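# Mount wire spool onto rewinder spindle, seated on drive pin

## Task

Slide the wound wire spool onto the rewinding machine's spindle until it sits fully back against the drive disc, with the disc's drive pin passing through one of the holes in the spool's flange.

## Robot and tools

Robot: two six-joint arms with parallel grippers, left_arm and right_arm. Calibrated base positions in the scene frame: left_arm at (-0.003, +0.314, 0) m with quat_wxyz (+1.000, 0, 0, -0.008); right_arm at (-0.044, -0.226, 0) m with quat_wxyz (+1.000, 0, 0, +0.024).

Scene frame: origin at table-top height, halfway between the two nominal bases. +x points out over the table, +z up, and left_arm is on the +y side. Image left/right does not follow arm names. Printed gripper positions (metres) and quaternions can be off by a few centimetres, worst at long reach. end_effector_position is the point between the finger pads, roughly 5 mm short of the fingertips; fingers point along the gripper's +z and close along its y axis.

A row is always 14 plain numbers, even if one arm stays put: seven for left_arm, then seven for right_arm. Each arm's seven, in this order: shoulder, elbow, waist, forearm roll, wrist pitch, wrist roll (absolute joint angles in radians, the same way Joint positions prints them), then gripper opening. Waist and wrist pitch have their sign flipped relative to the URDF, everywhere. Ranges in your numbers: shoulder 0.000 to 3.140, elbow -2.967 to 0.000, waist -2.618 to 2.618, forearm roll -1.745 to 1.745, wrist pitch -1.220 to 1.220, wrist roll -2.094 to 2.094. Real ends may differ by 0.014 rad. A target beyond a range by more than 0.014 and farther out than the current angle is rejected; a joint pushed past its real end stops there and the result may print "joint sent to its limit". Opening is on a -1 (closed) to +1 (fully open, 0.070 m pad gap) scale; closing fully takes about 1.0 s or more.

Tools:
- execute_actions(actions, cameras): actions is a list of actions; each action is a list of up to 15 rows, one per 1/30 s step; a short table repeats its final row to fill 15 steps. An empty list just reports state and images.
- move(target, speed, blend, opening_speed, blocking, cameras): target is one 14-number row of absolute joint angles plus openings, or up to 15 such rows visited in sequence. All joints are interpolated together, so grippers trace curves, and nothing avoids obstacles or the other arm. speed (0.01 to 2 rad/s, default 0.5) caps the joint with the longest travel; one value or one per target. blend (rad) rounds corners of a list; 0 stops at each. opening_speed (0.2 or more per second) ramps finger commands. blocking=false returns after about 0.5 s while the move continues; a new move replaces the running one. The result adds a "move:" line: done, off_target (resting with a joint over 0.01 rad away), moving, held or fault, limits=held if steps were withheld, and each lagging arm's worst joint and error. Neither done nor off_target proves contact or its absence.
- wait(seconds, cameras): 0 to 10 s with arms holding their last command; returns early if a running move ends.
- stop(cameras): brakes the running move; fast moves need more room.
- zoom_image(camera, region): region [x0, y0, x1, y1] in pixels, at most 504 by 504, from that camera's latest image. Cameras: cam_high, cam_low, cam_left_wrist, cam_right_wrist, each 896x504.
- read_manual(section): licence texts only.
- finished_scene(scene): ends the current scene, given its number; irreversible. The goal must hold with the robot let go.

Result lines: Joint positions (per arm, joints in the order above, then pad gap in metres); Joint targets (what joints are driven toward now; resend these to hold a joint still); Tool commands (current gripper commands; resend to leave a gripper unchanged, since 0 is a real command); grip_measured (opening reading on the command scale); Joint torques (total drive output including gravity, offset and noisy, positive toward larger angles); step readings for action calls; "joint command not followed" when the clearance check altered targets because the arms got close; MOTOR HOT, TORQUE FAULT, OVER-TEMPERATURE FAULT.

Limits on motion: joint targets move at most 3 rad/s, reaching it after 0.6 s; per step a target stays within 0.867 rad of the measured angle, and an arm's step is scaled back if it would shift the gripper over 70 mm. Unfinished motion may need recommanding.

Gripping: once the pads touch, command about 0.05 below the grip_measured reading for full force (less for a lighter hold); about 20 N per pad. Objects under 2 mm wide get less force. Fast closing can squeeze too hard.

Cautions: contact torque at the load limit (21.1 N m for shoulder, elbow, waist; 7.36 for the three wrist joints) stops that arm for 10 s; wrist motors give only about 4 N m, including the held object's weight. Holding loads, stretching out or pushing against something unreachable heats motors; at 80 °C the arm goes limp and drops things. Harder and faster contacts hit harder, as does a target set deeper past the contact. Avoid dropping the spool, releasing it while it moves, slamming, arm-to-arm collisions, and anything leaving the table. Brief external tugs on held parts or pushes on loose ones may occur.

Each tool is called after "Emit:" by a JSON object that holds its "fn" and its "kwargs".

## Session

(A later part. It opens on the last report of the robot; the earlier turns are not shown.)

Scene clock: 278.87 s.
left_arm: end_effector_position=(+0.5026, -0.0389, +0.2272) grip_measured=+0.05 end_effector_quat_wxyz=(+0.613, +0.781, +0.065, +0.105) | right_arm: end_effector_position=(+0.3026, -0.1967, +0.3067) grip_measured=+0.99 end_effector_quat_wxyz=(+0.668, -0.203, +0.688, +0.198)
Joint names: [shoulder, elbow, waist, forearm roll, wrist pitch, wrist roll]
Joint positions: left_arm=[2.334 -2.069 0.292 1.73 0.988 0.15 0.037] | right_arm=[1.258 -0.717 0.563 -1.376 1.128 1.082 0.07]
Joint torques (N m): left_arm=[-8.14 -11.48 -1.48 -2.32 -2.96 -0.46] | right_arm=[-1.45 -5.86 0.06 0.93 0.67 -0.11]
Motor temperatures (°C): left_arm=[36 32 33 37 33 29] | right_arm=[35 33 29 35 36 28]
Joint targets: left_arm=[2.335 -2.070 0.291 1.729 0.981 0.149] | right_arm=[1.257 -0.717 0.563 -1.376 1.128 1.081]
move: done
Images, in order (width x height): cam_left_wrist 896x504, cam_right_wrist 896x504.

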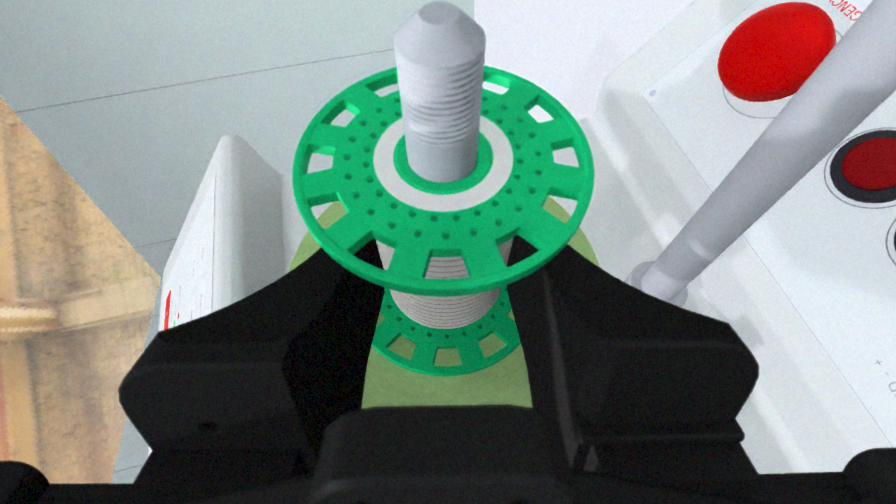

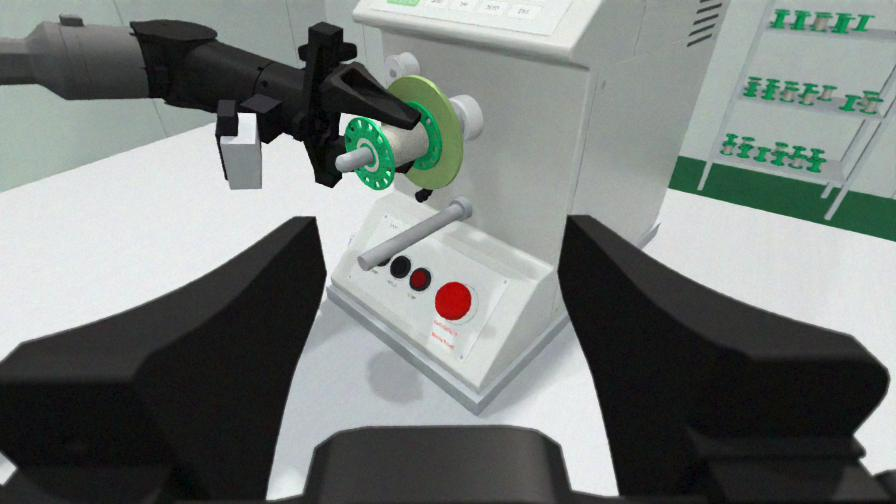

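Emit:
{"fn": "move", "kwargs": {"target": [[2.3190, -2.0395, 0.2925, 1.7200, 0.9782, 0.1650, 0.05, 1.257, -0.717, 0.563, -1.376, 1.128, 1.081, 1.0], [2.3190, -2.0395, 0.2925, 1.7200, 0.9782, 0.1650, 0.95, 1.257, -0.717, 0.563, -1.376, 1.128, 1.081, 1.0]], "speed": 0.03, "opening_speed": 0.6, "cameras": ["cam_left_wrist", "cam_right_wrist"]}}

Emit:
{"fn": "zoom_image", "kwargs": {"camera": "cam_right_wrist", "region": [316, 90, 456, 200]}}

Scene clock: 287.53 s.
left_arm: end_effector_position=(+0.5016, -0.0374, +0.2263) grip_measured=+0.95 end_effector_quat_wxyz=(+0.612, +0.781, +0.069, +0.107) | right_arm: end_effector_position=(+0.3026, -0.1967, +0.3067) grip_measured=+0.99 end_effector_quat_wxyz=(+0.668, -0.203, +0.688, +0.198)
Joint names: [shoulder, elbow, waist, forearm roll, wrist pitch, wrist roll]
Joint positions: left_arm=[2.32 -2.039 0.292 1.72 0.978 0.165 0.068] | right_arm=[1.258 -0.717 0.563 -1.376 1.128 1.082 0.07]
Joint torques (N m): left_arm=[-12.61 -7.99 1.19 -0.79 0.15 0.15] | right_arm=[-1.46 -5.81 0.08 0.94 0.67 -0.11]
Motor temperatures (°C): left_arm=[36 32 33 38 39 29] | right_arm=[35 33 29 35 36 28]
Joint targets: left_arm=[2.319 -2.039 0.293 1.720 0.978 0.165] | right_arm=[1.257 -0.717 0.563 -1.376 1.128 1.081]
move: done
Images, in order (width x height): cam_left_wrist 896x504, cam_right_wrist 896x504.

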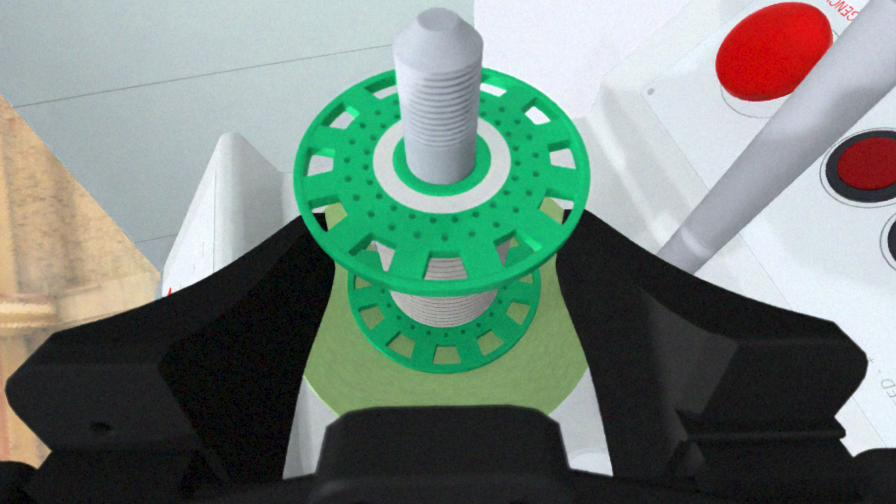

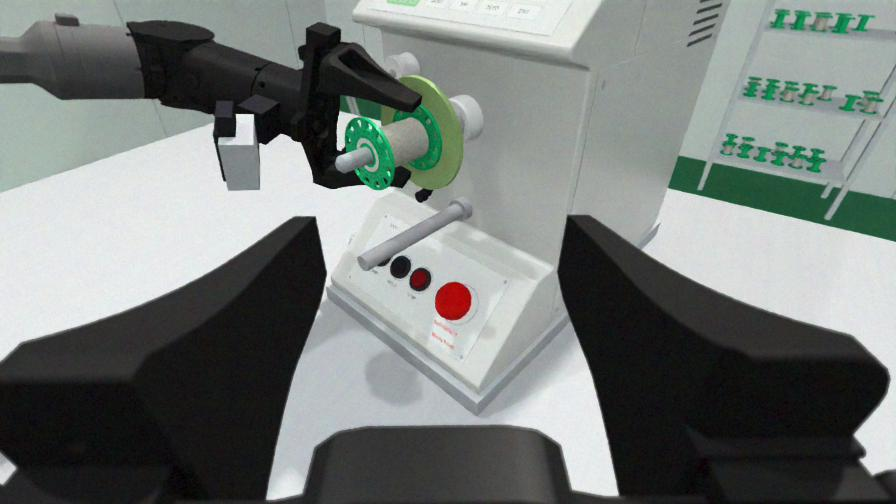

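Scaled by 3.600 from the camera's 896x504 image, which has a finer 1280x720 frame.

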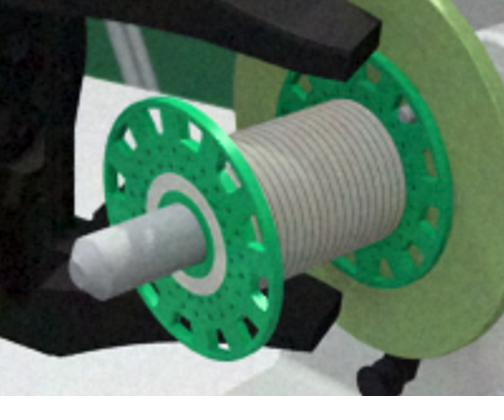

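Emit:
{"fn": "move", "kwargs": {"target": [[2.2335, -1.9141, 0.2297, 1.7025, 1.0334, 0.2226, 0.95, 1.257, -0.717, 0.563, -1.376, 1.128, 1.081, 1.0], [2.1625, -1.8185, 0.1613, 1.7008, 1.0958, 0.2605, 0.95, 1.257, -0.717, 0.563, -1.376, 1.128, 1.081, 1.0]], "speed": [0.12, 0.25], "blend": [0.03, 0]}}

Emit:
{"fn": "zoom_image", "kwargs": {"camera": "cam_right_wrist", "region": [316, 70, 476, 200]}}

Emit:
{"fn": "zoom_image", "kwargs": {"camera": "cam_high", "region": [445, 245, 505, 295]}}

Emit:
{"fn": "zoom_image", "kwargs": {"camera": "cam_low", "region": [380, 150, 500, 270]}}

Scene clock: 290.10 s.
left_arm: end_effector_position=(+0.4836, +0.0292, +0.2432) grip_measured=+0.95 end_effector_quat_wxyz=(+0.612, +0.781, +0.068, +0.108) | right_arm: end_effector_position=(+0.3026, -0.1967, +0.3067) grip_measured=+0.99 end_effector_quat_wxyz=(+0.668, -0.203, +0.688, +0.198)
Joint names: [shoulder, elbow, waist, forearm roll, wrist pitch, wrist roll]
Joint positions: left_arm=[2.161 -1.817 0.159 1.702 1.097 0.261 0.068] | right_arm=[1.258 -0.717 0.563 -1.376 1.128 1.082 0.07]
Joint torques (N m): left_arm=[-9.76 -7 1.25 -0.94 0.07 -0.15] | right_arm=[-1.48 -5.78 0.11 0.94 0.66 -0.1]
Motor temperatures (°C): left_arm=[36 32 33 38 38 29] | right_arm=[35 33 29 35 36 28]
Joint targets: left_arm=[2.162 -1.818 0.161 1.701 1.096 0.261] | right_arm=[1.257 -0.717 0.563 -1.376 1.128 1.081]
move: done

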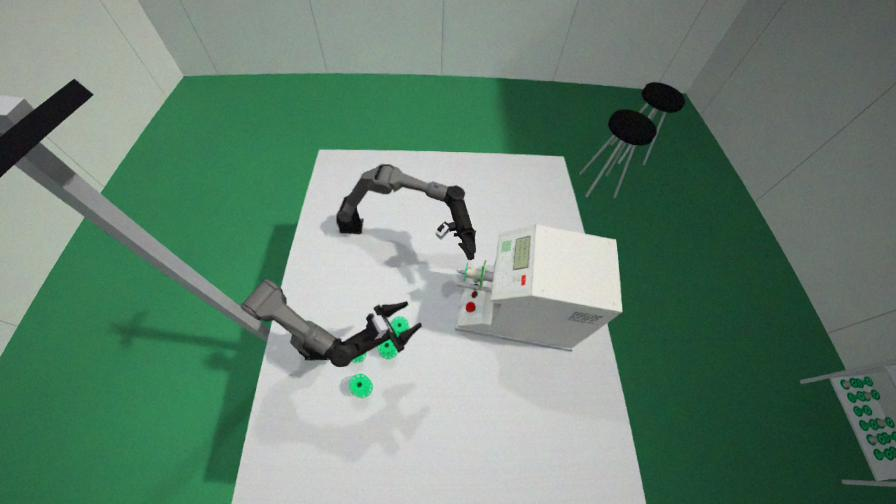

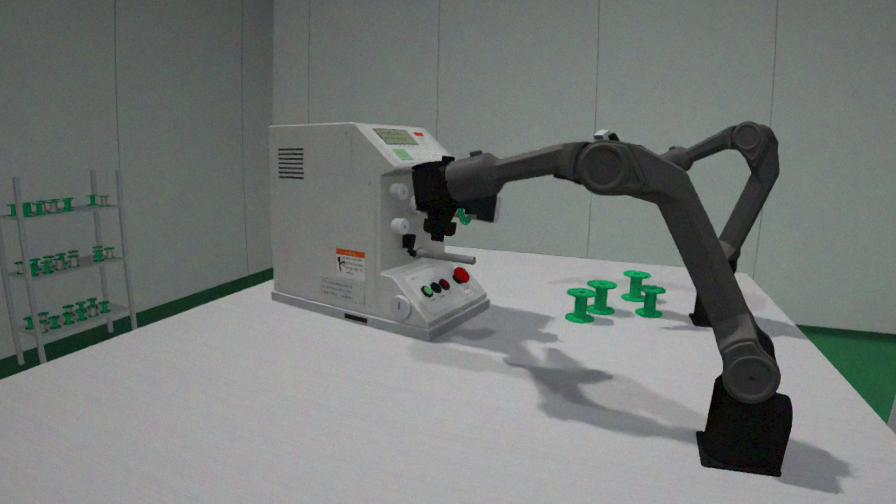

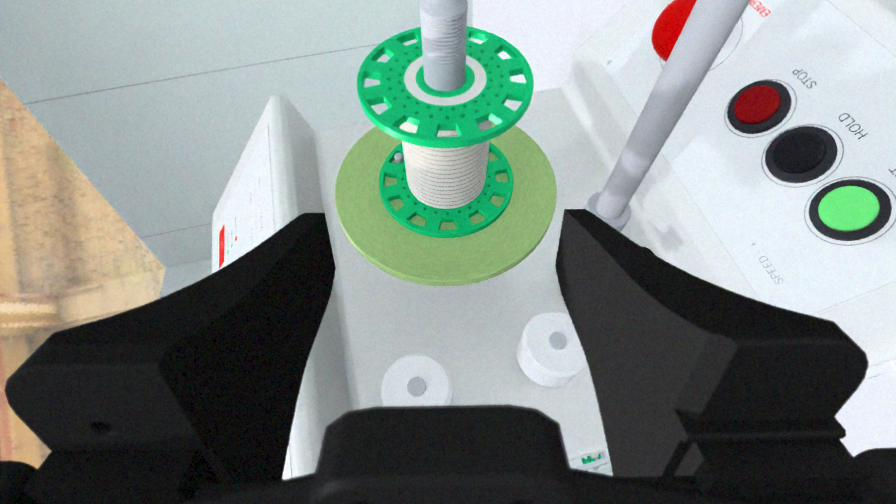

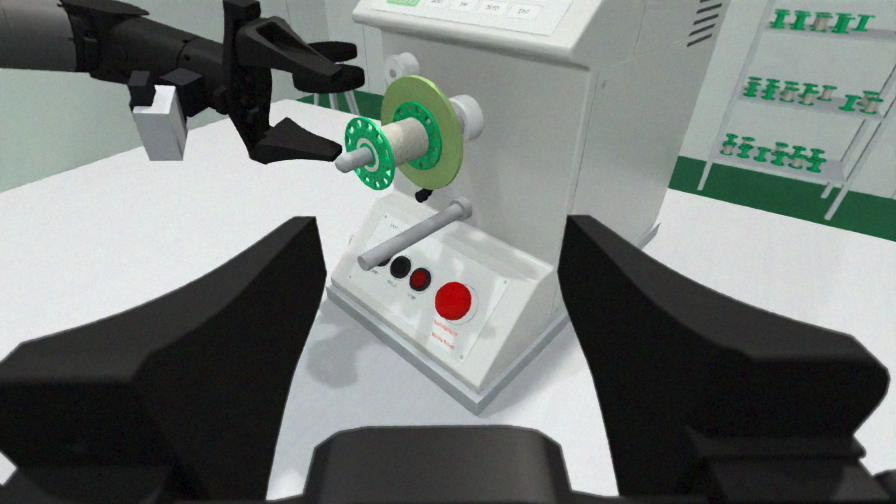

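Scaled by 3.150 from the camera's 896x504 image, which has a finer 1280x720 frame.

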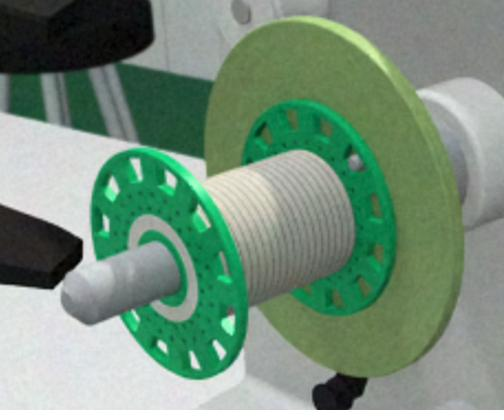

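Scaled by 8.400 from the camera's 896x504 image, which has a finer 1280x720 frame.

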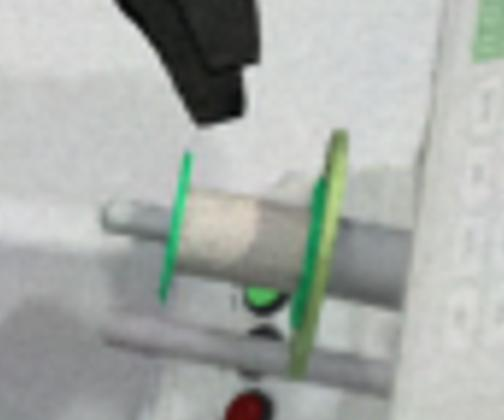

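Scaled by 4.200 from the camera's 896x504 image, which has a finer 1280x720 frame.

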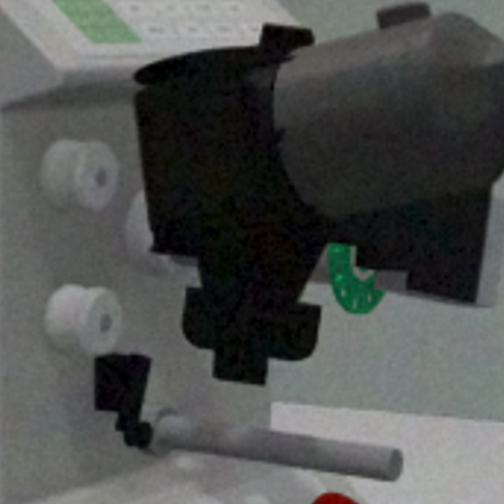

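Emit:
{"fn": "zoom_image", "kwargs": {"camera": "cam_left_wrist", "region": [330, 100, 570, 290]}}

Emit:
{"fn": "zoom_image", "kwargs": {"camera": "cam_right_wrist", "region": [390, 95, 446, 175]}}

Emit:
{"fn": "zoom_image", "kwargs": {"camera": "cam_left_wrist", "region": [376, 130, 446, 190]}}

Scaled by 2.100 from the camera's 896x504 image, which has a finer 1280x720 frame.

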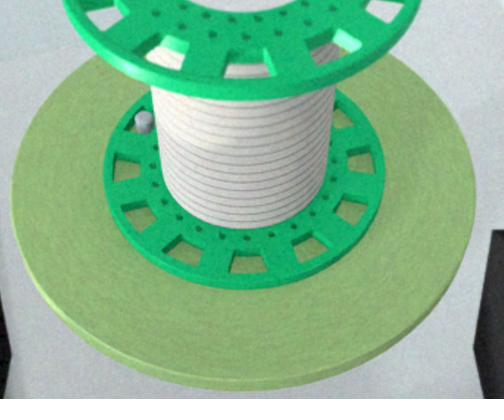

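Scaled by 6.300 from the camera's 896x504 image, which has a finer 1280x720 frame.

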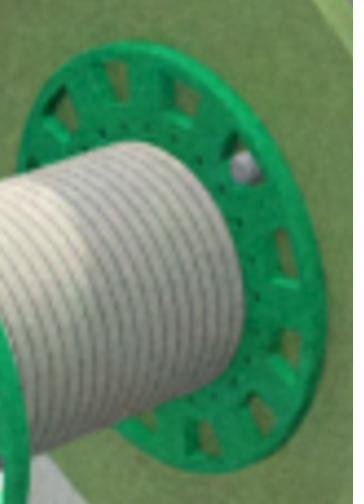

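Scaled by 7.200 from the camera's 896x504 image, which has a finer 1280x720 frame.

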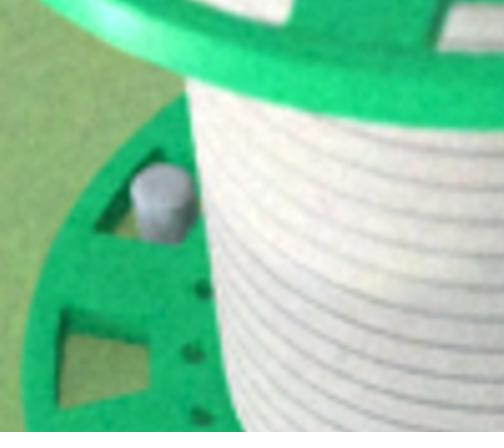

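Emit:
{"fn": "zoom_image", "kwargs": {"camera": "cam_right_wrist", "region": [406, 100, 446, 140]}}

Scaled by 12.600 from the camera's 896x504 image, which has a finer 1280x720 frame.

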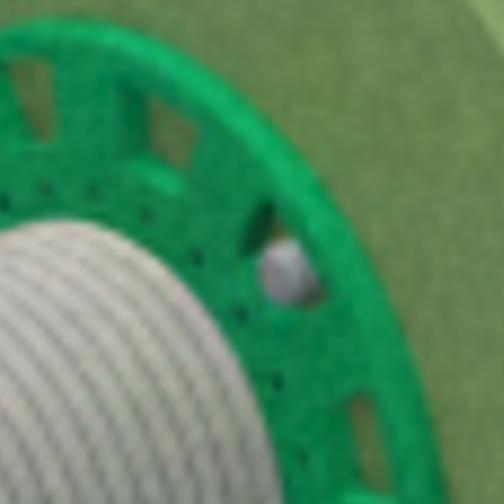

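Emit:
{"fn": "zoom_image", "kwargs": {"camera": "cam_left_wrist", "region": [375, 170, 525, 245]}}

Emit:
{"fn": "zoom_image", "kwargs": {"camera": "cam_high", "region": [470, 255, 495, 295]}}

Scaled by 3.360 from the camera's 896x504 image, which has a finer 1280x720 frame.

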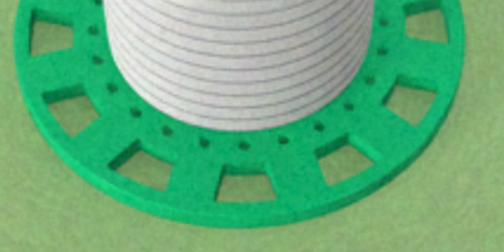

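Scaled by 12.600 from the camera's 896x504 image, which has a finer 1280x720 frame.

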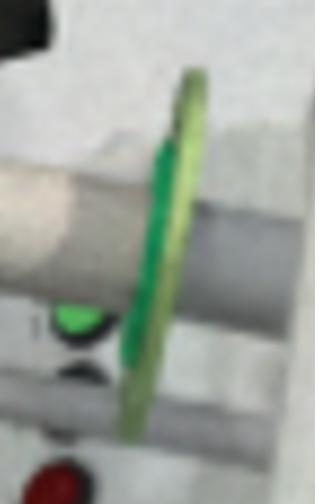

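Emit:
{"fn": "finished_scene", "kwargs": {"scene": 2}}

The scene is finished: the task was done.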